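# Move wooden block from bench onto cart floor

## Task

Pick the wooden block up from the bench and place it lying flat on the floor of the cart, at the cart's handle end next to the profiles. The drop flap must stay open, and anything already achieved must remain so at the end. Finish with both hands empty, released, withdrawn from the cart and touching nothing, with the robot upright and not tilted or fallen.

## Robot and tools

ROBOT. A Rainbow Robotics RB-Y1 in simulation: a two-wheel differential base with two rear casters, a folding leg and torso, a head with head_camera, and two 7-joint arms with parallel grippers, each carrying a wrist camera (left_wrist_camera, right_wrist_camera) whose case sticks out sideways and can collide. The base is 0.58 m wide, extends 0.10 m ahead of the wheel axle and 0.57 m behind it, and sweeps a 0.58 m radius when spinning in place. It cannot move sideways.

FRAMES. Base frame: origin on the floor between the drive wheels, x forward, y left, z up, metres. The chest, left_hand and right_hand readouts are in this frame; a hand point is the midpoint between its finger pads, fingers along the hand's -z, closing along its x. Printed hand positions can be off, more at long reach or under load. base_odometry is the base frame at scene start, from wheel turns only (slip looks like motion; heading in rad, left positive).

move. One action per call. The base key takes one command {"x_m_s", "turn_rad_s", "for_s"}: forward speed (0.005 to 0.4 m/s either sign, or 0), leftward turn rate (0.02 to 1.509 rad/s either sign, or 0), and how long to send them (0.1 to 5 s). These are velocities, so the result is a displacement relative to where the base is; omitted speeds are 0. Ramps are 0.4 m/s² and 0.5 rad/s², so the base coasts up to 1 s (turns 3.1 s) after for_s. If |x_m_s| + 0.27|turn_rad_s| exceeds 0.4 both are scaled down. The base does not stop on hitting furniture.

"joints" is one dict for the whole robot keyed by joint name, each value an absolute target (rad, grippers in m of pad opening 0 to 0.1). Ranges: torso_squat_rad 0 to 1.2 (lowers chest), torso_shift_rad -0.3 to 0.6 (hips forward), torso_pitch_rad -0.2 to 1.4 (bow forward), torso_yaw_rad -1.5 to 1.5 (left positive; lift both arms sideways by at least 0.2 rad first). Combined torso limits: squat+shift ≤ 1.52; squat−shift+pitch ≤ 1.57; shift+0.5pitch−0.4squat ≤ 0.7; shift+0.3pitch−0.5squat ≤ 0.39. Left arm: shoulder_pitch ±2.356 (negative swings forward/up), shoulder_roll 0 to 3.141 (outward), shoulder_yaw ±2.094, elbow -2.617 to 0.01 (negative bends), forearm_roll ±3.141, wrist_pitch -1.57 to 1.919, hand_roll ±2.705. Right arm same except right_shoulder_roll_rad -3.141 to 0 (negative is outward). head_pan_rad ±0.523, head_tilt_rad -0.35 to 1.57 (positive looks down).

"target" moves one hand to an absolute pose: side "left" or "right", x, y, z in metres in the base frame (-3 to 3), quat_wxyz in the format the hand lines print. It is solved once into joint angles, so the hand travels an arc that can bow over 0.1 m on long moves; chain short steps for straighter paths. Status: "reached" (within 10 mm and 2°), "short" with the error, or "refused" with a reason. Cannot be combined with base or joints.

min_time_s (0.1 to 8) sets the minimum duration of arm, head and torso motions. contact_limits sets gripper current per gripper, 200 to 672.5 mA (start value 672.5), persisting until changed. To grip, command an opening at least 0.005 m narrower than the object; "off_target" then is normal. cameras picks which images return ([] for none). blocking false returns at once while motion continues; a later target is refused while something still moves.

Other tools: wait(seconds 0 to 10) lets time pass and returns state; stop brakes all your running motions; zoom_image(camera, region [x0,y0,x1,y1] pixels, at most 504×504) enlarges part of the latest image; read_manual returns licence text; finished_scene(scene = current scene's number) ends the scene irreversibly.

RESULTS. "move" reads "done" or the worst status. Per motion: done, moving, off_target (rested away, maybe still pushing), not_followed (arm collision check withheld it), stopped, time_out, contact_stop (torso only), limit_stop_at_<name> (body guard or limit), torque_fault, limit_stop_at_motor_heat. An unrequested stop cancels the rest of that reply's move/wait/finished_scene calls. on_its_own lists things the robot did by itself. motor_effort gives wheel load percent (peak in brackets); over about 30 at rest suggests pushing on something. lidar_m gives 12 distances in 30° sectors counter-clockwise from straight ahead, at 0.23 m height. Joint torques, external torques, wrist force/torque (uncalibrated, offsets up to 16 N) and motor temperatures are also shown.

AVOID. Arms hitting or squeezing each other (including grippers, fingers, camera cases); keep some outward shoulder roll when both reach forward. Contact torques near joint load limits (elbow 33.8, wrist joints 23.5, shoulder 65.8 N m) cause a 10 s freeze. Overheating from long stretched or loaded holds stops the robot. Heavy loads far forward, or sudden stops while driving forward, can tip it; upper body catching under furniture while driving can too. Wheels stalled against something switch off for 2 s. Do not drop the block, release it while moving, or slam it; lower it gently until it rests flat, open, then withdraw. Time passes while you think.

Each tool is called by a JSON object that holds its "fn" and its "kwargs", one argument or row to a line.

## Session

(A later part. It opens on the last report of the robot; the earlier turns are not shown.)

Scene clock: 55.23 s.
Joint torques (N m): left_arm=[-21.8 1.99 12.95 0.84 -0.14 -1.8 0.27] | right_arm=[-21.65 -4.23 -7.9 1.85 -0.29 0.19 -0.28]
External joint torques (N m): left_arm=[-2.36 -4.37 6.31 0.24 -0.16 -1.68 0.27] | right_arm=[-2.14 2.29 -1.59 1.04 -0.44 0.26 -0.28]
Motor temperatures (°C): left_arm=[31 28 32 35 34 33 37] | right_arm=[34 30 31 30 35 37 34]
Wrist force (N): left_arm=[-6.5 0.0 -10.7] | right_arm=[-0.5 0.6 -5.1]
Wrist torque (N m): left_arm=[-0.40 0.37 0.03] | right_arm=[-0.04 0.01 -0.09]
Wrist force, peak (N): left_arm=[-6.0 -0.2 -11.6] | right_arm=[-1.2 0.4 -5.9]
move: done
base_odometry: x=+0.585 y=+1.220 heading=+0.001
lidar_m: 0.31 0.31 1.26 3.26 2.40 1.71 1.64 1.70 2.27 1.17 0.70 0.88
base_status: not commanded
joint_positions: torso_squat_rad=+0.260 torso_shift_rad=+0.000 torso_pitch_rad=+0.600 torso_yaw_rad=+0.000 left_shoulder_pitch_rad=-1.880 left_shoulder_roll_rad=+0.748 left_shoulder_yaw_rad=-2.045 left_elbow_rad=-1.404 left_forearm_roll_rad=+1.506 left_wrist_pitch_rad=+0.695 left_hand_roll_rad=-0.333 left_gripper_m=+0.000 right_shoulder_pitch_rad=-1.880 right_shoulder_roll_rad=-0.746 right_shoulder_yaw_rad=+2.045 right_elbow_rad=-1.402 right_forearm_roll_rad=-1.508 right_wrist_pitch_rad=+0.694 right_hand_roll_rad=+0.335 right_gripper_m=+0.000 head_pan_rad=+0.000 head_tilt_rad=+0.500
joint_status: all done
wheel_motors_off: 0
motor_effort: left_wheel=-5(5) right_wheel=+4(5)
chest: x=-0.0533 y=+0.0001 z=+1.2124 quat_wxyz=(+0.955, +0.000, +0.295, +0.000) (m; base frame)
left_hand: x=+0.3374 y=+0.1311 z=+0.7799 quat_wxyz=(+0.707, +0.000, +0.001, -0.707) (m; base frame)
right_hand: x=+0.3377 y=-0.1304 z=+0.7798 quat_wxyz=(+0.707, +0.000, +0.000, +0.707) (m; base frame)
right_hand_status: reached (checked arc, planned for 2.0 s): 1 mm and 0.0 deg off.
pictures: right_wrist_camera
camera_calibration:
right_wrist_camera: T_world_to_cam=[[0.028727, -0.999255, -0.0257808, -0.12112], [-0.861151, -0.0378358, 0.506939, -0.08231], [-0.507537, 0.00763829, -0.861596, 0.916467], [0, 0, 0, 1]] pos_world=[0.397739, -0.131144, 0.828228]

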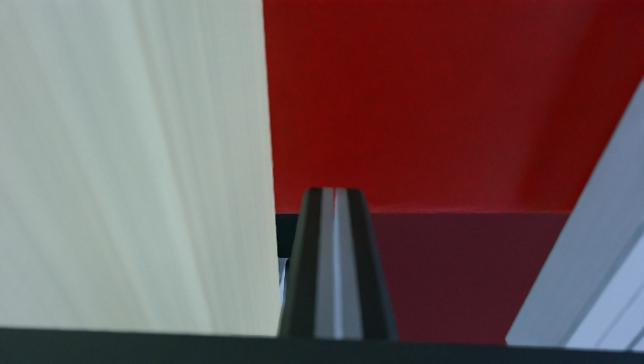

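{"fn": "move", "kwargs": {
  "target": {"side": "right", "x": 0.338, "y": -0.119, "z": 0.78, "quat_wxyz": [0.7071, 0, 0, 0.7071]},
  "min_time_s": 1.5,
  "cameras": []
}}

{"fn": "move", "kwargs": {
  "target": {"side": "left", "x": 0.338, "y": 0.120, "z": 0.78, "quat_wxyz": [0.7071, 0, 0, -0.7071]},
  "min_time_s": 1.5,
  "cameras": []
}}

{"fn": "move", "kwargs": {
  "target": {"side": "right", "x": 0.338, "y": -0.113, "z": 0.78, "quat_wxyz": [0.7071, 0, 0, 0.7071]},
  "min_time_s": 1.5,
  "cameras": ["right_wrist_camera"]
}}

{"fn": "move", "kwargs": {
  "target": {"side": "left", "x": 0.338, "y": 0.113, "z": 0.78, "quat_wxyz": [0.7071, 0, 0, -0.7071]},
  "min_time_s": 1.5
}}

Scene clock: 59.57 s.
Joint torques (N m): left_arm=[-21.71 1.89 12.63 0.87 -0.14 -1.96 0.17] | right_arm=[-21.86 -4.51 -7.99 1.7 -0.25 0.22 -0.47]
External joint torques (N m): left_arm=[-2.27 -4.47 5.98 0.28 -0.15 -1.84 0.17] | right_arm=[-2.2 1.86 -1.62 0.88 -0.4 0.3 -0.47]
Motor temperatures (°C): left_arm=[31 28 32 35 34 33 37] | right_arm=[35 30 31 30 35 37 34]
Wrist force (N): left_arm=[-6.0 0.5 -9.9] | right_arm=[-0.7 0.6 -4.9]
Wrist torque (N m): left_arm=[-0.41 0.38 0.05] | right_arm=[-0.03 0.03 -0.08]
Wrist force, peak (N): left_arm=[-6.2 -0.3 -11.2] | right_arm=[-1.2 1.2 -5.5]
move: done
base_odometry: x=+0.585 y=+1.220 heading=+0.001
lidar_m: 0.31 0.32 1.26 3.26 2.41 1.71 1.63 1.71 2.28 1.17 0.72 0.87
base_status: not commanded
joint_positions: torso_squat_rad=+0.260 torso_shift_rad=+0.000 torso_pitch_rad=+0.600 torso_yaw_rad=+0.000 left_shoulder_pitch_rad=-1.880 left_shoulder_roll_rad=+0.748 left_shoulder_yaw_rad=-2.045 left_elbow_rad=-1.404 left_forearm_roll_rad=+1.506 left_wrist_pitch_rad=+0.695 left_hand_roll_rad=-0.333 left_gripper_m=+0.000 right_shoulder_pitch_rad=-1.884 right_shoulder_roll_rad=-0.719 right_shoulder_yaw_rad=+2.038 right_elbow_rad=-1.388 right_forearm_roll_rad=-1.512 right_wrist_pitch_rad=+0.705 right_hand_roll_rad=+0.322 right_gripper_m=+0.000 head_pan_rad=+0.000 head_tilt_rad=+0.500
joint_status: all done
wheel_motors_off: 0
motor_effort: left_wheel=-4(5) right_wheel=+3(5)
chest: x=-0.0533 y=+0.0001 z=+1.2124 quat_wxyz=(+0.955, +0.000, +0.295, +0.000) (m; base frame)
left_hand: x=+0.3374 y=+0.1311 z=+0.7799 quat_wxyz=(+0.707, +0.000, +0.001, -0.707) (m; base frame)
right_hand: x=+0.3375 y=-0.1195 z=+0.7800 quat_wxyz=(+0.707, +0.000, +0.000, +0.707) (m; base frame)
right_hand_status: reached (checked arc, planned for 1.5 s): 1 mm and 0.0 deg off.
pictures: none
No camera images: "cameras" was empty.

Scene clock: 61.40 s.
Joint torques (N m): left_arm=[-25.35 -7.55 22.44 -1.81 1.33 -7.32 0.54] | right_arm=[-21.86 2.05 -12.3 -3.06 -0.6 -4.09 -0.19]
External joint torques (N m): left_arm=[-5.79 -13.8 15.78 -2.44 1.31 -7.21 0.54] | right_arm=[-2.19 8.44 -5.94 -3.9 -0.76 -4.03 -0.19]
Motor temperatures (°C): left_arm=[31 28 32 35 34 33 37] | right_arm=[35 30 31 30 35 37 34]
Wrist force (N): left_arm=[-30.5 -3.7 -2.9] | right_arm=[-22.3 -1.0 -5.1]
Wrist torque (N m): left_arm=[-0.32 -0.16 -0.26] | right_arm=[0.05 -0.46 -0.25]
Wrist force, peak (N): left_arm=[-32.1 -3.8 -3.2] | right_arm=[-22.3 -1.0 -5.1]
move: done
base_odometry: x=+0.585 y=+1.220 heading=+0.001
lidar_m: 0.32 0.32 1.27 3.27 2.40 1.71 1.63 1.69 2.27 1.17 0.71 0.87
base_status: not commanded
joint_positions: torso_squat_rad=+0.260 torso_shift_rad=+0.000 torso_pitch_rad=+0.600 torso_yaw_rad=+0.000 left_shoulder_pitch_rad=-1.882 left_shoulder_roll_rad=+0.723 left_shoulder_yaw_rad=-2.041 left_elbow_rad=-1.388 left_forearm_roll_rad=+1.511 left_wrist_pitch_rad=+0.706 left_hand_roll_rad=-0.323 left_gripper_m=+0.000 right_shoulder_pitch_rad=-1.884 right_shoulder_roll_rad=-0.720 right_shoulder_yaw_rad=+2.039 right_elbow_rad=-1.387 right_forearm_roll_rad=-1.512 right_wrist_pitch_rad=+0.706 right_hand_roll_rad=+0.322 right_gripper_m=+0.000 head_pan_rad=+0.000 head_tilt_rad=+0.500
joint_status: all done
wheel_motors_off: 0
motor_effort: left_wheel=-4(5) right_wheel=+3(6)
chest: x=-0.0533 y=+0.0001 z=+1.2124 quat_wxyz=(+0.955, +0.000, +0.295, +0.000) (m; base frame)
left_hand: x=+0.3375 y=+0.1238 z=+0.7793 quat_wxyz=(+0.708, +0.002, +0.003, -0.706) (m; base frame)
left_hand_status: reached (checked arc, planned for 1.5 s): 4 mm and 0.4 deg off.
right_hand: x=+0.3382 y=-0.1211 z=+0.7799 quat_wxyz=(+0.708, -0.001, +0.001, +0.706) (m; base frame)
pictures: none
No camera images: "cameras" was empty.

Scene clock: 63.23 s.
Joint torques (N m): left_arm=[-25.38 -8.55 23.21 -3.08 1.21 -8.6 0.69] | right_arm=[-26.7 16.55 -22.75 -5.41 -1.94 -9.24 -0.45]
External joint torques (N m): left_arm=[-5.81 -14.8 16.55 -3.71 1.2 -8.49 0.69] | right_arm=[-6.97 22.89 -16.41 -6.28 -2.1 -9.18 -0.45]
Motor temperatures (°C): left_arm=[31 28 32 35 34 33 37] | right_arm=[35 30 32 30 35 37 34]
Wrist force (N): left_arm=[-38.3 -2.2 -6.7] | right_arm=[-45.6 4.0 5.2]
Wrist torque (N m): left_arm=[-0.41 -0.40 -0.28] | right_arm=[0.00 -0.86 0.14]
Wrist force, peak (N): left_arm=[-38.3 -2.2 -6.7] | right_arm=[-46.0 4.5 5.3]
move: done
base_odometry: x=+0.585 y=+1.220 heading=+0.001
lidar_m: 0.32 0.31 1.26 3.26 2.39 1.72 1.63 1.71 2.27 1.18 0.71 0.87
base_status: not commanded
joint_positions: torso_squat_rad=+0.260 torso_shift_rad=+0.000 torso_pitch_rad=+0.600 torso_yaw_rad=+0.000 left_shoulder_pitch_rad=-1.882 left_shoulder_roll_rad=+0.723 left_shoulder_yaw_rad=-2.042 left_elbow_rad=-1.388 left_forearm_roll_rad=+1.511 left_wrist_pitch_rad=+0.707 left_hand_roll_rad=-0.323 left_gripper_m=+0.000 right_shoulder_pitch_rad=-1.884 right_shoulder_roll_rad=-0.707 right_shoulder_yaw_rad=+2.038 right_elbow_rad=-1.376 right_forearm_roll_rad=-1.515 right_wrist_pitch_rad=+0.714 right_hand_roll_rad=+0.317 right_gripper_m=+0.000 head_pan_rad=+0.000 head_tilt_rad=+0.500
joint_status: all done
wheel_motors_off: 0
motor_effort: left_wheel=-4(5) right_wheel=+6(6)
chest: x=-0.0535 y=+0.0001 z=+1.2124 quat_wxyz=(+0.955, +0.000, +0.295, +0.000) (m; base frame)
left_hand: x=+0.3376 y=+0.1240 z=+0.7793 quat_wxyz=(+0.708, +0.002, +0.003, -0.706) (m; base frame)
right_hand: x=+0.3385 y=-0.1185 z=+0.7794 quat_wxyz=(+0.709, -0.003, +0.003, +0.705) (m; base frame)
right_hand_status: reached (checked arc, planned for 1.5 s): 6 mm and 0.6 deg off.
pictures: right_wrist_camera
camera_calibration:
right_wrist_camera: T_world_to_cam=[[0.0233859, -0.999567, -0.0178343, -0.113688], [-0.861642, -0.0291991, 0.506676, -0.0795496], [-0.506978, 0.00351768, -0.861952, 0.916033], [0, 0, 0, 1]] pos_world=[0.398524, -0.119184, 0.827855]

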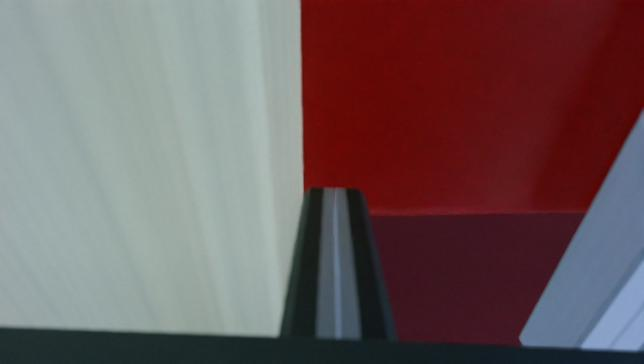

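Scene clock: 65.07 s.
Joint torques (N m): left_arm=[-29.65 -21.46 36.16 -5.56 2.38 -15.46 0.98] | right_arm=[-27.68 16.86 -23.39 -7.78 -1.99 -11.12 -0.48]
External joint torques (N m): left_arm=[-10 -27.65 29.51 -6.22 2.36 -15.36 0.98] | right_arm=[-7.93 23.21 -17.06 -8.65 -2.14 -11.06 -0.48]
Motor temperatures (°C): left_arm=[31 28 32 35 34 34 37] | right_arm=[35 30 32 30 35 37 34]
Wrist force (N): left_arm=[-67.8 -8.7 5.8] | right_arm=[-54.2 2.1 0.4]
Wrist torque (N m): left_arm=[-0.29 -0.89 -0.56] | right_arm=[0.15 -1.02 0.19]
Wrist force, peak (N): left_arm=[-68.4 -8.8 5.9] | right_arm=[-54.5 2.2 0.8]
move: done
base_odometry: x=+0.585 y=+1.220 heading=+0.001
lidar_m: 0.32 0.31 1.26 3.25 2.41 1.70 1.63 1.71 2.28 1.18 0.71 0.88
base_status: not commanded
joint_positions: torso_squat_rad=+0.260 torso_shift_rad=+0.000 torso_pitch_rad=+0.599 torso_yaw_rad=+0.000 left_shoulder_pitch_rad=-1.882 left_shoulder_roll_rad=+0.708 left_shoulder_yaw_rad=-2.040 left_elbow_rad=-1.375 left_forearm_roll_rad=+1.515 left_wrist_pitch_rad=+0.716 left_hand_roll_rad=-0.318 left_gripper_m=-0.001 right_shoulder_pitch_rad=-1.883 right_shoulder_roll_rad=-0.707 right_shoulder_yaw_rad=+2.038 right_elbow_rad=-1.375 right_forearm_roll_rad=-1.515 right_wrist_pitch_rad=+0.714 right_hand_roll_rad=+0.317 right_gripper_m=+0.000 head_pan_rad=+0.000 head_tilt_rad=+0.500
joint_status: all done
wheel_motors_off: 0
motor_effort: left_wheel=-2(5) right_wheel=+4(6)
chest: x=-0.0537 y=+0.0001 z=+1.2125 quat_wxyz=(+0.955, +0.000, +0.295, +0.000) (m; base frame)
left_hand: x=+0.3377 y=+0.1208 z=+0.7788 quat_wxyz=(+0.709, +0.004, +0.005, -0.705) (m; base frame)
left_hand_status: reached (checked arc, planned for 1.5 s): 8 mm and 0.8 deg off.
right_hand: x=+0.3386 y=-0.1186 z=+0.7795 quat_wxyz=(+0.709, -0.003, +0.003, +0.705) (m; base frame)
pictures: head_camera, left_wrist_camera, right_wrist_camera
camera_calibration:
head_camera: T_world_to_cam=[[-0.0132986, -0.999505, -0.0285165, 0.0391603], [-0.863392, 0.0258633, -0.50387, 0.806288], [0.504358, 0.0179202, -0.863309, 1.08477], [0, 0, 0, 1]] pos_world=[0.149553, -0.00115167, 1.34387]
left_wrist_camera: T_world_to_cam=[[0.0329783, -0.999215, -0.021972, 0.126128], [-0.887107, -0.0393907, 0.45988, -0.0247707], [-0.460385, 0.00432547, -0.887709, 0.918766], [0, 0, 0, 1]] pos_world=[0.396852, 0.121079, 0.82976]
right_wrist_camera: T_world_to_cam=[[0.0232454, -0.99958, -0.0172777, -0.114193], [-0.86187, -0.0287945, 0.506311, -0.079212], [-0.506596, 0.0031217, -0.862178, 0.916196], [0, 0, 0, 1]] pos_world=[0.398525, -0.119286, 0.828057]

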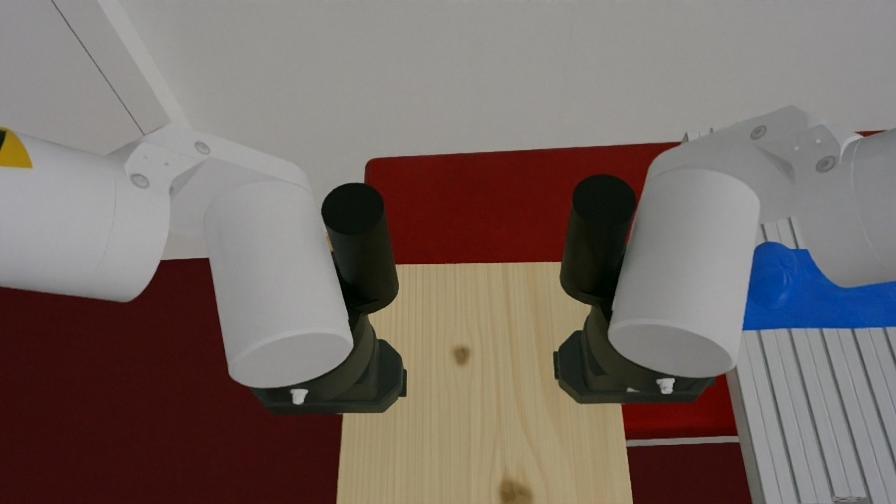

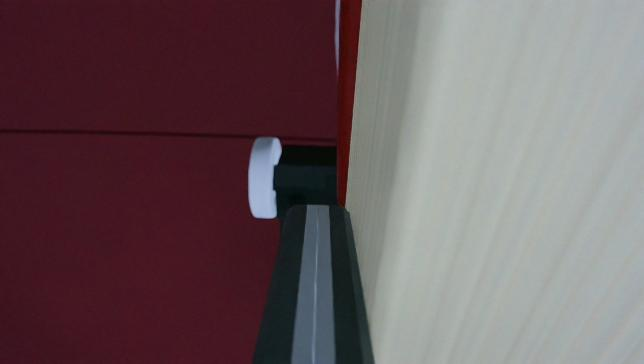

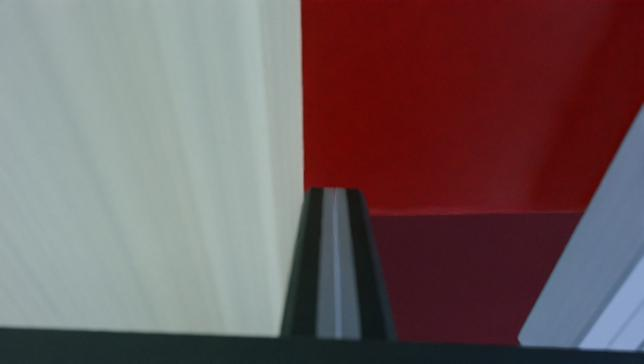

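{"fn": "move", "kwargs": {
  "joints": {"torso_squat_rad": 0.20},
  "min_time_s": 2,
  "cameras": []
}}

{"fn": "move", "kwargs": {
  "joints": {"torso_squat_rad": 0.02},
  "min_time_s": 2
}}

Scene clock: 68.00 s.
Joint torques (N m): left_arm=[-31.67 -16.79 35.42 -6.84 2.46 -13.08 0.82] | right_arm=[-32.34 17.53 -26.78 -9.82 -2.75 -11.24 -0.54]
External joint torques (N m): left_arm=[-12.05 -22.96 28.78 -7.49 2.44 -12.97 0.82] | right_arm=[-12.63 23.87 -20.46 -10.67 -2.9 -11.19 -0.54]
Motor temperatures (°C): left_arm=[31 28 32 35 34 35 37] | right_arm=[35 30 32 30 35 38 34]
Wrist force (N): left_arm=[-55.3 0.0 -19.4] | right_arm=[-55.5 -1.6 -18.0]
Wrist torque (N m): left_arm=[-0.29 -0.49 -0.41] | right_arm=[-0.07 -0.82 0.21]
Wrist force, peak (N): left_arm=[-68.6 -8.3 6.4] | right_arm=[-56.3 -2.3 -17.9]
move: done
base_odometry: x=+0.585 y=+1.220 heading=+0.001
lidar_m: 0.31 0.30 1.27 3.27 2.40 1.72 1.64 1.70 2.29 1.17 0.71 0.89
base_status: not commanded
joint_positions: torso_squat_rad=+0.200 torso_shift_rad=+0.000 torso_pitch_rad=+0.601 torso_yaw_rad=+0.000 left_shoulder_pitch_rad=-1.882 left_shoulder_roll_rad=+0.707 left_shoulder_yaw_rad=-2.040 left_elbow_rad=-1.375 left_forearm_roll_rad=+1.515 left_wrist_pitch_rad=+0.715 left_hand_roll_rad=-0.318 left_gripper_m=-0.001 right_shoulder_pitch_rad=-1.882 right_shoulder_roll_rad=-0.708 right_shoulder_yaw_rad=+2.039 right_elbow_rad=-1.375 right_forearm_roll_rad=-1.515 right_wrist_pitch_rad=+0.714 right_hand_roll_rad=+0.317 right_gripper_m=-0.001 head_pan_rad=+0.000 head_tilt_rad=+0.500
joint_status: all done
wheel_motors_off: 0
motor_effort: left_wheel=-2(3) right_wheel=+5(7)
chest: x=-0.0528 y=+0.0001 z=+1.2218 quat_wxyz=(+0.955, +0.000, +0.296, +0.000) (m; base frame)
left_hand: x=+0.3376 y=+0.1201 z=+0.7872 quat_wxyz=(+0.709, +0.003, +0.005, -0.705) (m; base frame)
right_hand: x=+0.3384 y=-0.1195 z=+0.7877 quat_wxyz=(+0.709, -0.003, +0.004, +0.705) (m; base frame)
pictures: none
No camera images: "cameras" was empty.

Scene clock: 70.30 s.
Joint torques (N m): left_arm=[-31.99 -16.77 35.62 -6.74 2.48 -13.17 0.78] | right_arm=[-32.52 17.39 -26.47 -9.83 -2.91 -11.15 -0.55]
External joint torques (N m): left_arm=[-12.37 -22.94 28.98 -7.39 2.46 -13.07 0.78] | right_arm=[-12.82 23.73 -20.15 -10.68 -3.06 -11.1 -0.55]
Motor temperatures (°C): left_arm=[32 28 32 35 34 35 37] | right_arm=[35 30 32 30 35 39 34]
Wrist force (N): left_arm=[-55.6 -0.7 -19.6] | right_arm=[-55.8 -2.2 -17.7]
Wrist torque (N m): left_arm=[-0.16 -0.54 -0.45] | right_arm=[0.02 -0.82 0.19]
Wrist force, peak (N): left_arm=[-56.3 -0.4 -19.5] | right_arm=[-56.2 -1.7 -18.3]
move: done
base_odometry: x=+0.585 y=+1.220 heading=+0.001
lidar_m: 0.31 0.31 1.26 3.26 2.42 1.71 1.63 1.70 2.28 1.17 0.71 0.88
base_status: not commanded
joint_positions: torso_squat_rad=+0.020 torso_shift_rad=+0.000 torso_pitch_rad=+0.601 torso_yaw_rad=+0.000 left_shoulder_pitch_rad=-1.882 left_shoulder_roll_rad=+0.707 left_shoulder_yaw_rad=-2.040 left_elbow_rad=-1.375 left_forearm_roll_rad=+1.515 left_wrist_pitch_rad=+0.715 left_hand_roll_rad=-0.318 left_gripper_m=-0.001 right_shoulder_pitch_rad=-1.882 right_shoulder_roll_rad=-0.708 right_shoulder_yaw_rad=+2.039 right_elbow_rad=-1.375 right_forearm_roll_rad=-1.515 right_wrist_pitch_rad=+0.714 right_hand_roll_rad=+0.317 right_gripper_m=-0.001 head_pan_rad=+0.000 head_tilt_rad=+0.500
joint_status: all done
wheel_motors_off: 0
motor_effort: left_wheel=-3(4) right_wheel=+5(7)
chest: x=-0.0528 y=+0.0001 z=+1.2356 quat_wxyz=(+0.955, +0.000, +0.296, +0.000) (m; base frame)
left_hand: x=+0.3376 y=+0.1201 z=+0.8010 quat_wxyz=(+0.709, +0.003, +0.005, -0.705) (m; base frame)
right_hand: x=+0.3384 y=-0.1195 z=+0.8015 quat_wxyz=(+0.709, -0.003, +0.004, +0.705) (m; base frame)
pictures: head_camera, left_wrist_camera, right_wrist_camera
camera_calibration:
head_camera: T_world_to_cam=[[-0.0134791, -0.999504, -0.0284605, 0.0397764], [-0.864178, 0.0259631, -0.502516, 0.816999], [0.503006, 0.0178214, -0.864099, 1.10518], [0, 0, 0, 1]] pos_world=[0.150654, -0.00115112, 1.36668]
left_wrist_camera: T_world_to_cam=[[0.0322009, -0.999259, -0.021082, 0.12547], [-0.886185, -0.0382989, 0.461745, -0.0370486], [-0.462211, 0.003814, -0.886762, 0.938369], [0, 0, 0, 1]] pos_world=[0.396852, 0.12038, 0.851862]
right_wrist_camera: T_world_to_cam=[[0.0226173, -0.999617, -0.0159557, -0.115597], [-0.860654, -0.0275888, 0.508442, -0.0925247], [-0.508688, 0.00223278, -0.860948, 0.934621], [0, 0, 0, 1]] pos_world=[0.398413, -0.120193, 0.849859]

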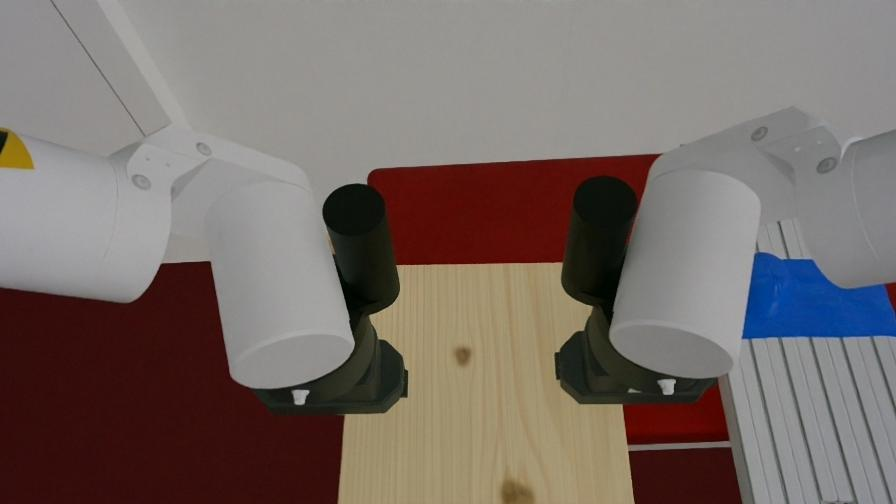

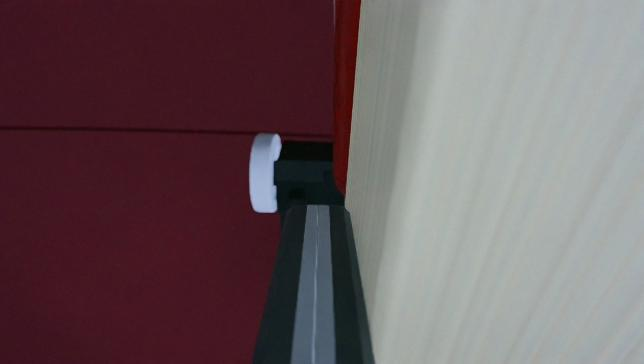

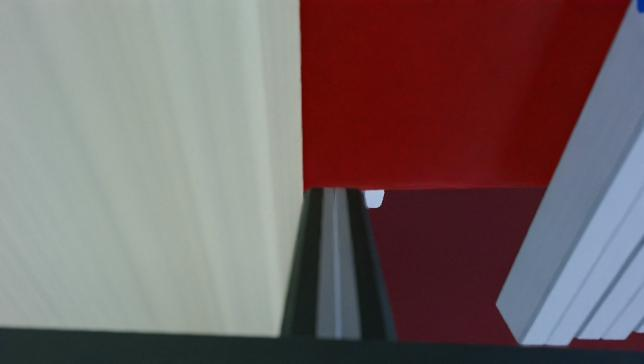

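{"fn": "move", "kwargs": {
  "base": {"x_m_s": -0.2, "for_s": 4.1},
  "cameras": []
}}

{"fn": "move", "kwargs": {
  "base": {"turn_rad_s": -0.35, "for_s": 4.49},
  "cameras": []
}}

{"fn": "move", "kwargs": {
  "base": {"x_m_s": 0.25, "for_s": 4.5},
  "cameras": []
}}

{"fn": "move", "kwargs": {
  "base": {"x_m_s": 0.2, "for_s": 2.31},
  "cameras": []
}}

{"fn": "move", "kwargs": {
  "base": {"turn_rad_s": 0.35, "for_s": 4.63},
  "joints": {"head_tilt_rad": 0.3},
  "cameras": ["head_camera"]
}}

{"fn": "zoom_image", "kwargs": {
  "camera": "head_camera",
  "region": [150, 0, 650, 330]
}}

Scene clock: 77.40 s.
Joint torques (N m): left_arm=[-32.73 -16.32 35.02 -7.24 2.7 -12.86 0.77] | right_arm=[-33.29 17.74 -27.12 -10.14 -3.14 -11.24 -0.44]
External joint torques (N m): left_arm=[-13.1 -22.49 28.38 -7.88 2.68 -12.75 0.77] | right_arm=[-13.58 24.08 -20.81 -10.99 -3.29 -11.19 -0.44]
Motor temperatures (°C): left_arm=[32 28 32 35 34 36 37] | right_arm=[35 30 32 30 35 40 34]
Wrist force (N): left_arm=[-55.2 -0.3 -19.8] | right_arm=[-55.3 -2.5 -18.1]
Wrist torque (N m): left_arm=[-0.28 -0.49 -0.45] | right_arm=[-0.04 -0.86 0.21]
Wrist force, peak (N): left_arm=[-56.0 -0.4 -20.2] | right_arm=[-56.4 -2.1 -17.6]
move: done
base_odometry: x=-0.236 y=+1.220 heading=+0.000
lidar_m: 1.12 1.75 2.37 3.69 1.21 0.86 0.81 0.86 1.14 2.87 1.49 1.31
base_status: done (sent for 4.1 of 4.1 s)
joint_positions: torso_squat_rad=+0.020 torso_shift_rad=+0.000 torso_pitch_rad=+0.601 torso_yaw_rad=+0.000 left_shoulder_pitch_rad=-1.882 left_shoulder_roll_rad=+0.707 left_shoulder_yaw_rad=-2.040 left_elbow_rad=-1.375 left_forearm_roll_rad=+1.515 left_wrist_pitch_rad=+0.715 left_hand_roll_rad=-0.318 left_gripper_m=-0.001 right_shoulder_pitch_rad=-1.882 right_shoulder_roll_rad=-0.708 right_shoulder_yaw_rad=+2.039 right_elbow_rad=-1.374 right_forearm_roll_rad=-1.515 right_wrist_pitch_rad=+0.714 right_hand_roll_rad=+0.317 right_gripper_m=-0.001 head_pan_rad=+0.000 head_tilt_rad=+0.500
joint_status: not commanded
wheel_motors_off: 0
motor_effort: left_wheel=-9(25) right_wheel=+8(34)
chest: x=-0.0529 y=+0.0001 z=+1.2356 quat_wxyz=(+0.955, +0.000, +0.296, +0.000) (m; base frame)
left_hand: x=+0.3375 y=+0.1200 z=+0.8010 quat_wxyz=(+0.709, +0.003, +0.005, -0.705) (m; base frame)
right_hand: x=+0.3383 y=-0.1196 z=+0.8015 quat_wxyz=(+0.709, -0.003, +0.004, +0.705) (m; base frame)
pictures: none
No camera images: "cameras" was empty.

Scene clock: 82.93 s.
Joint torques (N m): left_arm=[-32.87 -16.1 35.03 -7.16 2.61 -12.89 0.74] | right_arm=[-33.62 17.68 -27.55 -10.12 -3.02 -11.38 -0.53]
External joint torques (N m): left_arm=[-13.25 -22.27 28.38 -7.8 2.59 -12.79 0.74] | right_arm=[-13.91 24.02 -21.24 -10.98 -3.18 -11.33 -0.53]
Motor temperatures (°C): left_arm=[32 28 33 35 34 37 37] | right_arm=[36 30 32 30 35 40 34]
Wrist force (N): left_arm=[-54.5 -0.9 -20.0] | right_arm=[-55.8 -2.1 -18.0]
Wrist torque (N m): left_arm=[-0.17 -0.44 -0.41] | right_arm=[-0.01 -0.85 0.21]
Wrist force, peak (N): left_arm=[-56.2 -0.7 -19.5] | right_arm=[-56.0 -1.5 -18.0]
move: done
base_odometry: x=-0.236 y=+1.220 heading=-1.574
lidar_m: 2.72 1.49 1.32 1.12 1.75 2.33 3.91 1.25 0.87 0.83 0.85 1.11
base_status: done (sent for 4.5 of 4.5 s)
joint_positions: torso_squat_rad=+0.020 torso_shift_rad=+0.000 torso_pitch_rad=+0.601 torso_yaw_rad=+0.000 left_shoulder_pitch_rad=-1.882 left_shoulder_roll_rad=+0.707 left_shoulder_yaw_rad=-2.040 left_elbow_rad=-1.375 left_forearm_roll_rad=+1.515 left_wrist_pitch_rad=+0.715 left_hand_roll_rad=-0.318 left_gripper_m=-0.001 right_shoulder_pitch_rad=-1.882 right_shoulder_roll_rad=-0.708 right_shoulder_yaw_rad=+2.039 right_elbow_rad=-1.374 right_forearm_roll_rad=-1.515 right_wrist_pitch_rad=+0.714 right_hand_roll_rad=+0.317 right_gripper_m=-0.001 head_pan_rad=+0.000 head_tilt_rad=+0.500
joint_status: not commanded
wheel_motors_off: 0
motor_effort: left_wheel=+15(44) right_wheel=+1(44)
chest: x=-0.0529 y=+0.0001 z=+1.2356 quat_wxyz=(+0.955, +0.000, +0.296, +0.000) (m; base frame)
left_hand: x=+0.3375 y=+0.1200 z=+0.8010 quat_wxyz=(+0.709, +0.003, +0.005, -0.705) (m; base frame)
right_hand: x=+0.3383 y=-0.1197 z=+0.8015 quat_wxyz=(+0.709, -0.003, +0.004, +0.705) (m; base frame)
pictures: none
No camera images: "cameras" was empty.

Scene clock: 88.40 s.
Joint torques (N m): left_arm=[-32.37 -16.06 34.67 -7.47 2.71 -12.85 0.81] | right_arm=[-33.93 17.88 -27.16 -10.52 -3.07 -11.38 -0.5]
External joint torques (N m): left_arm=[-12.74 -22.23 28.03 -8.12 2.7 -12.75 0.81] | right_arm=[-14.22 24.22 -20.85 -11.38 -3.22 -11.32 -0.5]
Motor temperatures (°C): left_arm=[32 28 33 35 34 37 37] | right_arm=[36 30 32 30 35 41 34]
Wrist force (N): left_arm=[-54.4 -0.9 -19.4] | right_arm=[-55.2 -2.1 -17.5]
Wrist torque (N m): left_arm=[-0.21 -0.39 -0.45] | right_arm=[-0.02 -0.82 0.21]
Wrist force, peak (N): left_arm=[-55.6 -1.5 -20.0] | right_arm=[-55.8 -2.3 -18.4]
move: done
base_odometry: x=-0.240 y=+0.095 heading=-1.574
lidar_m: 2.56 1.52 1.05 1.01 1.25 1.66 3.69 1.16 0.82 0.77 0.77 1.04
base_status: done (sent for 4.5 of 4.5 s)
joint_positions: torso_squat_rad=+0.020 torso_shift_rad=+0.000 torso_pitch_rad=+0.601 torso_yaw_rad=+0.000 left_shoulder_pitch_rad=-1.882 left_shoulder_roll_rad=+0.707 left_shoulder_yaw_rad=-2.040 left_elbow_rad=-1.375 left_forearm_roll_rad=+1.515 left_wrist_pitch_rad=+0.715 left_hand_roll_rad=-0.318 left_gripper_m=-0.001 right_shoulder_pitch_rad=-1.882 right_shoulder_roll_rad=-0.708 right_shoulder_yaw_rad=+2.039 right_elbow_rad=-1.374 right_forearm_roll_rad=-1.515 right_wrist_pitch_rad=+0.714 right_hand_roll_rad=+0.317 right_gripper_m=-0.001 head_pan_rad=+0.000 head_tilt_rad=+0.500
joint_status: not commanded
wheel_motors_off: 0
motor_effort: left_wheel=+1(46) right_wheel=-1(34)
chest: x=-0.0528 y=+0.0001 z=+1.2356 quat_wxyz=(+0.955, +0.000, +0.296, +0.000) (m; base frame)
left_hand: x=+0.3376 y=+0.1199 z=+0.8010 quat_wxyz=(+0.709, +0.003, +0.005, -0.705) (m; base frame)
right_hand: x=+0.3383 y=-0.1198 z=+0.8014 quat_wxyz=(+0.709, -0.003, +0.004, +0.705) (m; base frame)
pictures: none
No camera images: "cameras" was empty.

Scene clock: 91.57 s.
Joint torques (N m): left_arm=[-32.68 -15.87 35.01 -7.49 2.78 -12.73 0.73] | right_arm=[-33.88 18.13 -27.37 -10.56 -3.13 -11.26 -0.49]
External joint torques (N m): left_arm=[-13.05 -22.04 28.37 -8.14 2.76 -12.63 0.73] | right_arm=[-14.17 24.47 -21.05 -11.41 -3.28 -11.21 -0.49]
Motor temperatures (°C): left_arm=[33 28 33 35 34 38 37] | right_arm=[36 30 33 30 35 41 34]
Wrist force (N): left_arm=[-54.6 -0.9 -19.7] | right_arm=[-55.5 -1.7 -17.5]
Wrist torque (N m): left_arm=[-0.27 -0.39 -0.43] | right_arm=[-0.05 -0.86 0.20]
Wrist force, peak (N): left_arm=[-55.6 -1.1 -20.2] | right_arm=[-55.9 -1.3 -18.2]
move: done
base_odometry: x=-0.242 y=-0.365 heading=-1.574
lidar_m: 2.48 2.71 1.09 1.02 1.05 2.02 3.56 1.13 0.79 0.75 0.76 1.01
base_status: done (sent for 2.3 of 2.3 s)
joint_positions: torso_squat_rad=+0.020 torso_shift_rad=+0.000 torso_pitch_rad=+0.601 torso_yaw_rad=+0.000 left_shoulder_pitch_rad=-1.882 left_shoulder_roll_rad=+0.707 left_shoulder_yaw_rad=-2.040 left_elbow_rad=-1.375 left_forearm_roll_rad=+1.515 left_wrist_pitch_rad=+0.715 left_hand_roll_rad=-0.318 left_gripper_m=-0.001 right_shoulder_pitch_rad=-1.882 right_shoulder_roll_rad=-0.708 right_shoulder_yaw_rad=+2.039 right_elbow_rad=-1.374 right_forearm_roll_rad=-1.515 right_wrist_pitch_rad=+0.714 right_hand_roll_rad=+0.317 right_gripper_m=-0.001 head_pan_rad=+0.000 head_tilt_rad=+0.500
joint_status: not commanded
wheel_motors_off: 0
motor_effort: left_wheel=+1(25) right_wheel=-2(22)
chest: x=-0.0528 y=+0.0001 z=+1.2356 quat_wxyz=(+0.955, +0.000, +0.296, +0.000) (m; base frame)
left_hand: x=+0.3375 y=+0.1199 z=+0.8010 quat_wxyz=(+0.709, +0.003, +0.005, -0.705) (m; base frame)
right_hand: x=+0.3383 y=-0.1198 z=+0.8014 quat_wxyz=(+0.709, -0.003, +0.004, +0.705) (m; base frame)
pictures: none
No camera images: "cameras" was empty.

Scene clock: 97.23 s.
Joint torques (N m): left_arm=[-32.6 -15.8 34.54 -7.49 2.71 -12.82 0.82] | right_arm=[-33.91 18.36 -27.1 -10.63 -3.21 -11.31 -0.58]
External joint torques (N m): left_arm=[-12.97 -21.97 27.9 -8.14 2.7 -12.72 0.82] | right_arm=[-14.2 24.69 -20.79 -11.48 -3.36 -11.26 -0.58]
Motor temperatures (°C): left_arm=[33 28 33 35 34 38 37] | right_arm=[36 30 33 31 35 42 34]
Wrist force (N): left_arm=[-55.3 -0.8 -20.5] | right_arm=[-54.9 -2.1 -17.9]
Wrist torque (N m): left_arm=[-0.22 -0.49 -0.42] | right_arm=[-0.07 -0.81 0.21]
Wrist force, peak (N): left_arm=[-55.7 -0.5 -20.5] | right_arm=[-56.2 -1.9 -17.9]
move: done
base_odometry: x=-0.242 y=-0.365 heading=+0.047
lidar_m: 1.03 1.08 2.03 2.78 1.04 0.77 0.74 0.78 1.09 3.12 2.53 1.07
base_status: done (sent for 4.63 of 4.63 s)
joint_positions: torso_squat_rad=+0.020 torso_shift_rad=+0.000 torso_pitch_rad=+0.601 torso_yaw_rad=+0.000 left_shoulder_pitch_rad=-1.882 left_shoulder_roll_rad=+0.706 left_shoulder_yaw_rad=-2.040 left_elbow_rad=-1.375 left_forearm_roll_rad=+1.515 left_wrist_pitch_rad=+0.715 left_hand_roll_rad=-0.318 left_gripper_m=-0.001 right_shoulder_pitch_rad=-1.882 right_shoulder_roll_rad=-0.708 right_shoulder_yaw_rad=+2.039 right_elbow_rad=-1.374 right_forearm_roll_rad=-1.515 right_wrist_pitch_rad=+0.714 right_hand_roll_rad=+0.317 right_gripper_m=-0.001 head_pan_rad=+0.000 head_tilt_rad=+0.300
joint_status: all done
wheel_motors_off: 0
motor_effort: left_wheel=-3(38) right_wheel=+17(33)
chest: x=-0.0528 y=+0.0001 z=+1.2356 quat_wxyz=(+0.955, +0.000, +0.296, +0.000) (m; base frame)
left_hand: x=+0.3375 y=+0.1199 z=+0.8010 quat_wxyz=(+0.709, +0.003, +0.005, -0.705) (m; base frame)
right_hand: x=+0.3383 y=-0.1198 z=+0.8014 quat_wxyz=(+0.709, -0.003, +0.004, +0.705) (m; base frame)
pictures: head_camera
camera_calibration:
head_camera: T_world_to_cam=[[-0.00755361, -0.999504, -0.0305665, 0.0421358], [-0.747092, 0.0259588, -0.664213, 1.03224], [0.664677, 0.0178188, -0.746918, 0.929929], [0, 0, 0, 1]] pos_world=[0.153396, -0.00125113, 1.3815]

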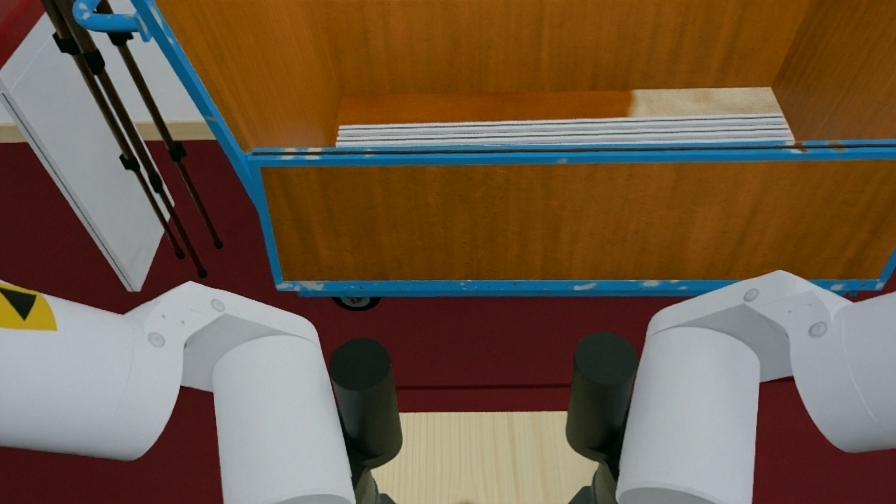

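Scaled by 1.008 from the camera's 896x504 image, which has a finer 1280x720 frame.

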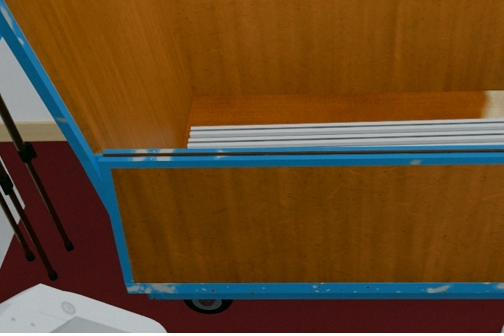

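{"fn": "move", "kwargs": {
  "joints": {"torso_shift_rad": 0.09, "left_shoulder_pitch_rad": -1.852, "left_shoulder_roll_rad": 0.666, "left_shoulder_yaw_rad": -2.041, "left_elbow_rad": -1.311, "left_forearm_roll_rad": 1.528, "left_wrist_pitch_rad": 0.690, "left_hand_roll_rad": -0.344, "right_shoulder_pitch_rad": -1.852, "right_shoulder_roll_rad": -0.666, "right_shoulder_yaw_rad": 2.041, "right_elbow_rad": -1.311, "right_forearm_roll_rad": -1.528, "right_wrist_pitch_rad": 0.690, "right_hand_roll_rad": 0.344},
  "min_time_s": 2.5,
  "cameras": []
}}

{"fn": "move", "kwargs": {
  "base": {"x_m_s": 0.15, "for_s": 4.2},
  "joints": {"head_tilt_rad": 0.6},
  "cameras": ["head_camera"]
}}

Scene clock: 101.90 s.
Joint torques (N m): left_arm=[-31.32 -16.54 31.67 -6.58 2.99 -12.55 0.27] | right_arm=[-32.24 21.15 -25.47 -9.43 -3.51 -10.95 -0.1]
External joint torques (N m): left_arm=[-11.69 -22.65 25.32 -7.34 2.98 -12.44 0.27] | right_arm=[-12.54 27.44 -19.44 -10.4 -3.66 -10.9 -0.09]
Motor temperatures (°C): left_arm=[33 28 33 35 34 38 37] | right_arm=[36 31 33 31 35 42 34]
Wrist force (N): left_arm=[-52.6 -0.9 -19.3] | right_arm=[-53.4 -2.1 -16.8]
Wrist torque (N m): left_arm=[-0.18 -0.45 -0.48] | right_arm=[-0.03 -0.79 0.18]
Wrist force, peak (N): left_arm=[-59.8 -0.7 -20.2] | right_arm=[-59.9 -1.7 -18.0]
move: done
base_odometry: x=-0.242 y=-0.365 heading=+0.047
lidar_m: 1.03 1.08 2.03 2.77 1.05 0.76 0.73 0.79 1.09 3.12 2.53 1.07
base_status: not commanded
joint_positions: torso_squat_rad=+0.020 torso_shift_rad=+0.090 torso_pitch_rad=+0.601 torso_yaw_rad=+0.000 left_shoulder_pitch_rad=-1.849 left_shoulder_roll_rad=+0.671 left_shoulder_yaw_rad=-2.047 left_elbow_rad=-1.309 left_forearm_roll_rad=+1.527 left_wrist_pitch_rad=+0.693 left_hand_roll_rad=-0.344 left_gripper_m=-0.001 right_shoulder_pitch_rad=-1.849 right_shoulder_roll_rad=-0.673 right_shoulder_yaw_rad=+2.046 right_elbow_rad=-1.308 right_forearm_roll_rad=-1.527 right_wrist_pitch_rad=+0.693 right_hand_roll_rad=+0.344 right_gripper_m=+0.000 head_pan_rad=+0.000 head_tilt_rad=+0.300
joint_status: all done
wheel_motors_off: 0
motor_effort: left_wheel=-2(3) right_wheel=+17(20)
chest: x=+0.0101 y=+0.0001 z=+1.2327 quat_wxyz=(+0.955, +0.000, +0.296, +0.000) (m; base frame)
left_hand: x=+0.4014 y=+0.1199 z=+0.7836 quat_wxyz=(+0.709, +0.004, +0.005, -0.705) (m; base frame)
right_hand: x=+0.4024 y=-0.1200 z=+0.7840 quat_wxyz=(+0.710, -0.004, +0.004, +0.704) (m; base frame)
pictures: none
No camera images: "cameras" was empty.

Scene clock: 106.80 s.
Joint torques (N m): left_arm=[-32.48 -16.23 31.87 -7.08 2.88 -12.24 0.26] | right_arm=[-33.1 20.57 -25.82 -10.23 -3.19 -10.46 -0.03]
External joint torques (N m): left_arm=[-12.85 -22.34 25.51 -7.84 2.87 -12.14 0.26] | right_arm=[-13.4 26.86 -19.79 -11.2 -3.35 -10.41 -0.03]
Motor temperatures (°C): left_arm=[33 28 33 35 34 38 37] | right_arm=[37 31 33 31 35 42 34]
Wrist force (N): left_arm=[-52.6 -0.6 -19.5] | right_arm=[-52.8 -1.8 -16.9]
Wrist torque (N m): left_arm=[-0.25 -0.48 -0.46] | right_arm=[-0.07 -0.77 0.23]
Wrist force, peak (N): left_arm=[-53.0 0.1 -20.2] | right_arm=[-53.8 -0.8 -16.9]
move: done
base_odometry: x=+0.388 y=-0.336 heading=+0.047
lidar_m: 0.40 0.42 0.59 4.94 1.92 1.42 1.36 1.44 2.00 4.43 0.57 0.42
base_status: done (sent for 4.2 of 4.2 s)
joint_positions: torso_squat_rad=+0.020 torso_shift_rad=+0.090 torso_pitch_rad=+0.601 torso_yaw_rad=+0.000 left_shoulder_pitch_rad=-1.849 left_shoulder_roll_rad=+0.671 left_shoulder_yaw_rad=-2.047 left_elbow_rad=-1.309 left_forearm_roll_rad=+1.527 left_wrist_pitch_rad=+0.693 left_hand_roll_rad=-0.344 left_gripper_m=-0.001 right_shoulder_pitch_rad=-1.849 right_shoulder_roll_rad=-0.673 right_shoulder_yaw_rad=+2.046 right_elbow_rad=-1.308 right_forearm_roll_rad=-1.527 right_wrist_pitch_rad=+0.693 right_hand_roll_rad=+0.344 right_gripper_m=+0.000 head_pan_rad=+0.000 head_tilt_rad=+0.600
joint_status: all done
wheel_motors_off: 0
motor_effort: left_wheel=+1(29) right_wheel=-1(44)
chest: x=+0.0101 y=+0.0001 z=+1.2327 quat_wxyz=(+0.955, +0.000, +0.296, +0.000) (m; base frame)
left_hand: x=+0.4014 y=+0.1200 z=+0.7835 quat_wxyz=(+0.709, +0.004, +0.005, -0.705) (m; base frame)
right_hand: x=+0.4023 y=-0.1200 z=+0.7839 quat_wxyz=(+0.710, -0.004, +0.004, +0.704) (m; base frame)
pictures: head_camera
camera_calibration:
head_camera: T_world_to_cam=[[-0.0163421, -0.999501, -0.0270139, 0.03885], [-0.909977, 0.0260634, -0.413838, 0.753552], [0.414336, 0.0178191, -0.90995, 1.14716], [0, 0, 0, 1]] pos_world=[0.21104, -0.00125082, 1.35676]

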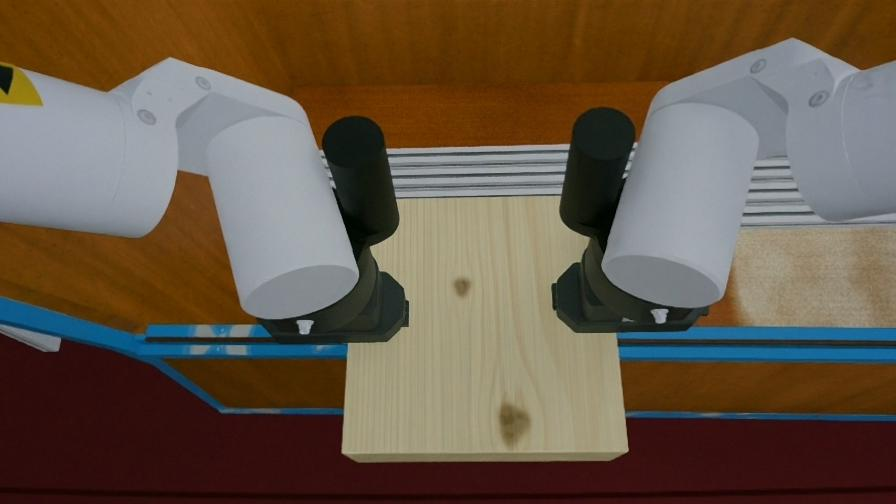

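{"fn": "zoom_image", "kwargs": {
  "camera": "head_camera",
  "region": [600, 180, 896, 440]
}}

{"fn": "zoom_image", "kwargs": {
  "camera": "head_camera",
  "region": [100, 130, 450, 440]
}}

Scaled by 1.703 from the camera's 896x504 image, which has a finer 1280x720 frame.

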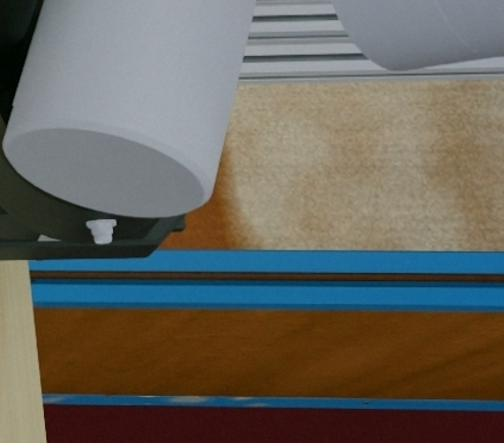

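Scaled by 1.440 from the camera's 896x504 image, which has a finer 1280x720 frame.

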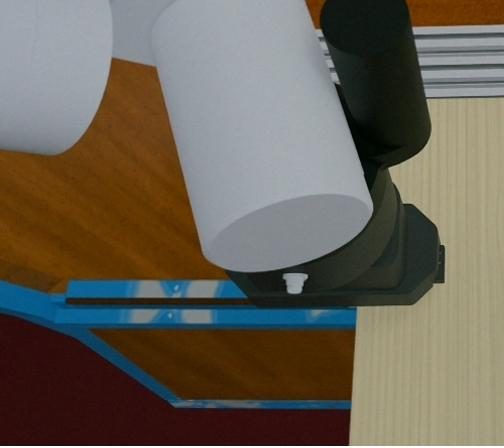

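{"fn": "move", "kwargs": {
  "base": {"x_m_s": 0.1, "for_s": 1.95},
  "cameras": ["head_camera"]
}}

{"fn": "move", "kwargs": {
  "joints": {"torso_squat_rad": 0.6, "torso_shift_rad": 0.109},
  "min_time_s": 4
}}

Scene clock: 117.53 s.
Joint torques (N m): left_arm=[-32.16 -16.04 31.95 -7.49 2.93 -12.06 0.21] | right_arm=[-33.11 20.07 -25.62 -10.29 -3.2 -10.54 -0.05]
External joint torques (N m): left_arm=[-12.54 -22.15 25.59 -8.25 2.91 -11.95 0.21] | right_arm=[-13.41 26.36 -19.6 -11.26 -3.36 -10.49 -0.05]
Motor temperatures (°C): left_arm=[33 28 34 35 34 38 37] | right_arm=[37 31 33 31 36 42 34]
Wrist force (N): left_arm=[-51.7 0.1 -18.8] | right_arm=[-52.8 -2.0 -17.8]
Wrist torque (N m): left_arm=[-0.27 -0.38 -0.46] | right_arm=[0.01 -0.77 0.23]
Wrist force, peak (N): left_arm=[-53.0 0.1 -20.1] | right_arm=[-53.3 -1.9 -17.9]
move: done
base_odometry: x=+0.584 y=-0.326 heading=+0.047
lidar_m: 0.20 0.21 0.29 1.66 2.20 1.62 1.56 1.66 2.29 0.76 0.30 0.21
base_status: done (sent for 1.97 of 1.97 s)
joint_positions: torso_squat_rad=+0.020 torso_shift_rad=+0.090 torso_pitch_rad=+0.601 torso_yaw_rad=+0.000 left_shoulder_pitch_rad=-1.849 left_shoulder_roll_rad=+0.671 left_shoulder_yaw_rad=-2.047 left_elbow_rad=-1.309 left_forearm_roll_rad=+1.527 left_wrist_pitch_rad=+0.693 left_hand_roll_rad=-0.344 left_gripper_m=-0.001 right_shoulder_pitch_rad=-1.849 right_shoulder_roll_rad=-0.673 right_shoulder_yaw_rad=+2.046 right_elbow_rad=-1.308 right_forearm_roll_rad=-1.527 right_wrist_pitch_rad=+0.693 right_hand_roll_rad=+0.344 right_gripper_m=+0.000 head_pan_rad=+0.000 head_tilt_rad=+0.600
joint_status: not commanded
wheel_motors_off: 0
motor_effort: left_wheel=-1(25) right_wheel=-3(22)
chest: x=+0.0102 y=+0.0001 z=+1.2327 quat_wxyz=(+0.955, +0.000, +0.296, +0.000) (m; base frame)
left_hand: x=+0.4015 y=+0.1199 z=+0.7835 quat_wxyz=(+0.709, +0.004, +0.005, -0.705) (m; base frame)
right_hand: x=+0.4023 y=-0.1200 z=+0.7838 quat_wxyz=(+0.710, -0.004, +0.004, +0.704) (m; base frame)
pictures: head_camera
camera_calibration:
head_camera: T_world_to_cam=[[-0.0163459, -0.999502, -0.0270099, 0.0388443], [-0.910032, 0.0260628, -0.413718, 0.753451], [0.414216, 0.0178173, -0.910004, 1.14713], [0, 0, 0, 1]] pos_world=[0.21114, -0.00125081, 1.35666]

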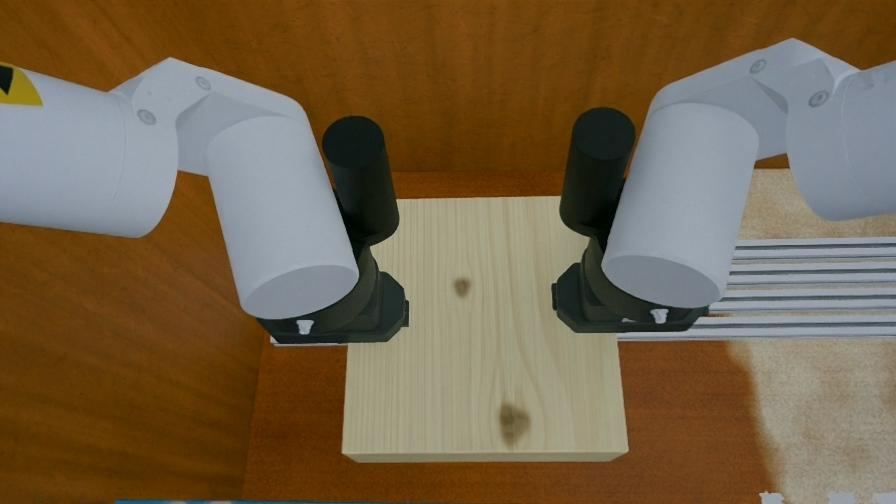

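Scene clock: 121.83 s.
Joint torques (N m): left_arm=[-32.06 -16.08 31.91 -7.35 2.74 -12.26 0.25] | right_arm=[-32.96 20.55 -25.4 -10.28 -3.23 -10.52 -0.08]
External joint torques (N m): left_arm=[-12.43 -22.19 25.56 -8.11 2.72 -12.16 0.24] | right_arm=[-13.26 26.84 -19.37 -11.25 -3.39 -10.46 -0.08]
Motor temperatures (°C): left_arm=[33 28 34 35 34 38 37] | right_arm=[37 31 33 31 36 42 34]
Wrist force (N): left_arm=[-51.3 -0.2 -19.1] | right_arm=[-53.2 -2.3 -17.1]
Wrist torque (N m): left_arm=[-0.25 -0.35 -0.43] | right_arm=[0.01 -0.83 0.22]
Wrist force, peak (N): left_arm=[-53.2 -0.3 -20.3] | right_arm=[-53.4 -2.1 -17.8]
move: done
base_odometry: x=+0.584 y=-0.326 heading=+0.047
lidar_m: 0.20 0.21 0.29 1.66 2.21 1.62 1.56 1.66 2.28 0.77 0.29 0.21
base_status: not commanded
joint_positions: torso_squat_rad=+0.600 torso_shift_rad=+0.109 torso_pitch_rad=+0.601 torso_yaw_rad=+0.000 left_shoulder_pitch_rad=-1.849 left_shoulder_roll_rad=+0.671 left_shoulder_yaw_rad=-2.047 left_elbow_rad=-1.309 left_forearm_roll_rad=+1.527 left_wrist_pitch_rad=+0.693 left_hand_roll_rad=-0.344 left_gripper_m=-0.001 right_shoulder_pitch_rad=-1.849 right_shoulder_roll_rad=-0.673 right_shoulder_yaw_rad=+2.046 right_elbow_rad=-1.308 right_forearm_roll_rad=-1.527 right_wrist_pitch_rad=+0.693 right_hand_roll_rad=+0.344 right_gripper_m=+0.000 head_pan_rad=+0.000 head_tilt_rad=+0.600
joint_status: all done
wheel_motors_off: 0
motor_effort: left_wheel=+1(1) right_wheel=-2(4)
chest: x=+0.0099 y=+0.0001 z=+1.1101 quat_wxyz=(+0.955, +0.000, +0.296, +0.000) (m; base frame)
left_hand: x=+0.4013 y=+0.1199 z=+0.6610 quat_wxyz=(+0.709, +0.004, +0.004, -0.705) (m; base frame)
right_hand: x=+0.4022 y=-0.1200 z=+0.6613 quat_wxyz=(+0.710, -0.004, +0.004, +0.704) (m; base frame)
pictures: head_camera, left_wrist_camera, right_wrist_camera
camera_calibration:
head_camera: T_world_to_cam=[[-0.0163363, -0.999502, -0.0270125, 0.0355317], [-0.909939, 0.0260591, -0.413922, 0.702728], [0.41442, 0.0178177, -0.909912, 1.03562], [0, 0, 0, 1]] pos_world=[0.21084, -0.00125083, 1.23416]
left_wrist_camera: T_world_to_cam=[[0.0327084, -0.999253, -0.0205715, 0.119774], [-0.887241, -0.0385057, 0.459696, 0.0858794], [-0.460145, 0.00321596, -0.887838, 0.843592], [0, 0, 0, 1]] pos_world=[0.460453, 0.120279, 0.711959]
right_wrist_camera: T_world_to_cam=[[0.0212147, -0.999659, -0.0151944, -0.119675], [-0.861799, -0.0259889, 0.506583, 0.0355615], [-0.506806, 0.00234755, -0.862057, 0.846344], [0, 0, 0, 1]] pos_world=[0.462117, -0.120697, 0.709763]

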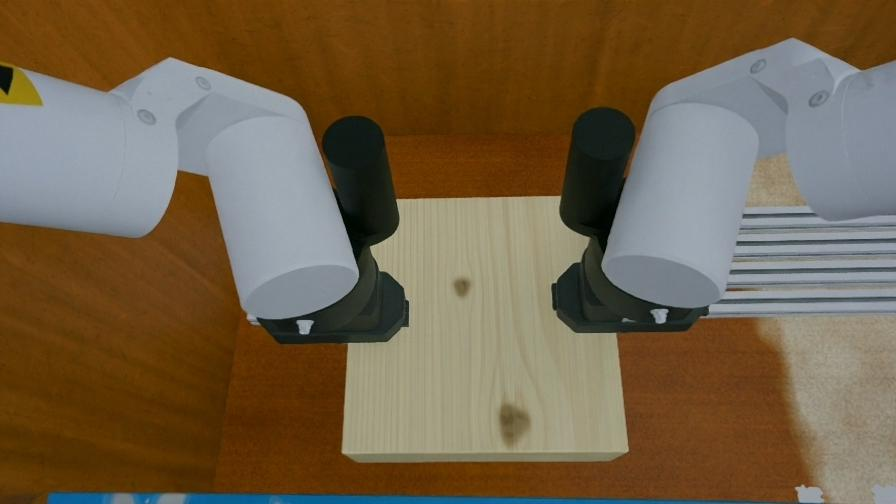

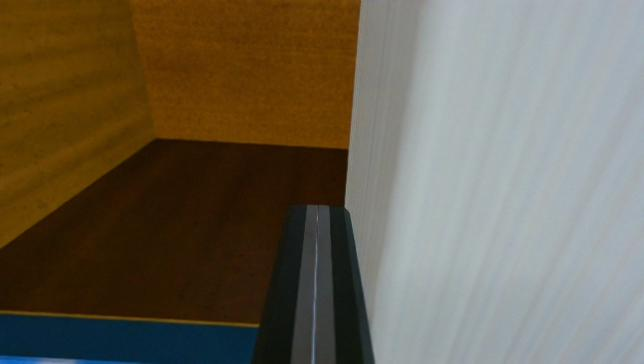

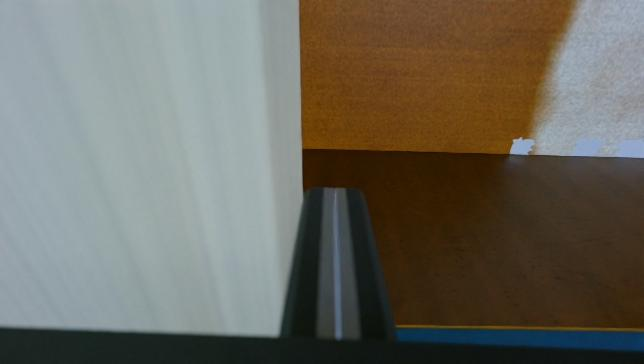

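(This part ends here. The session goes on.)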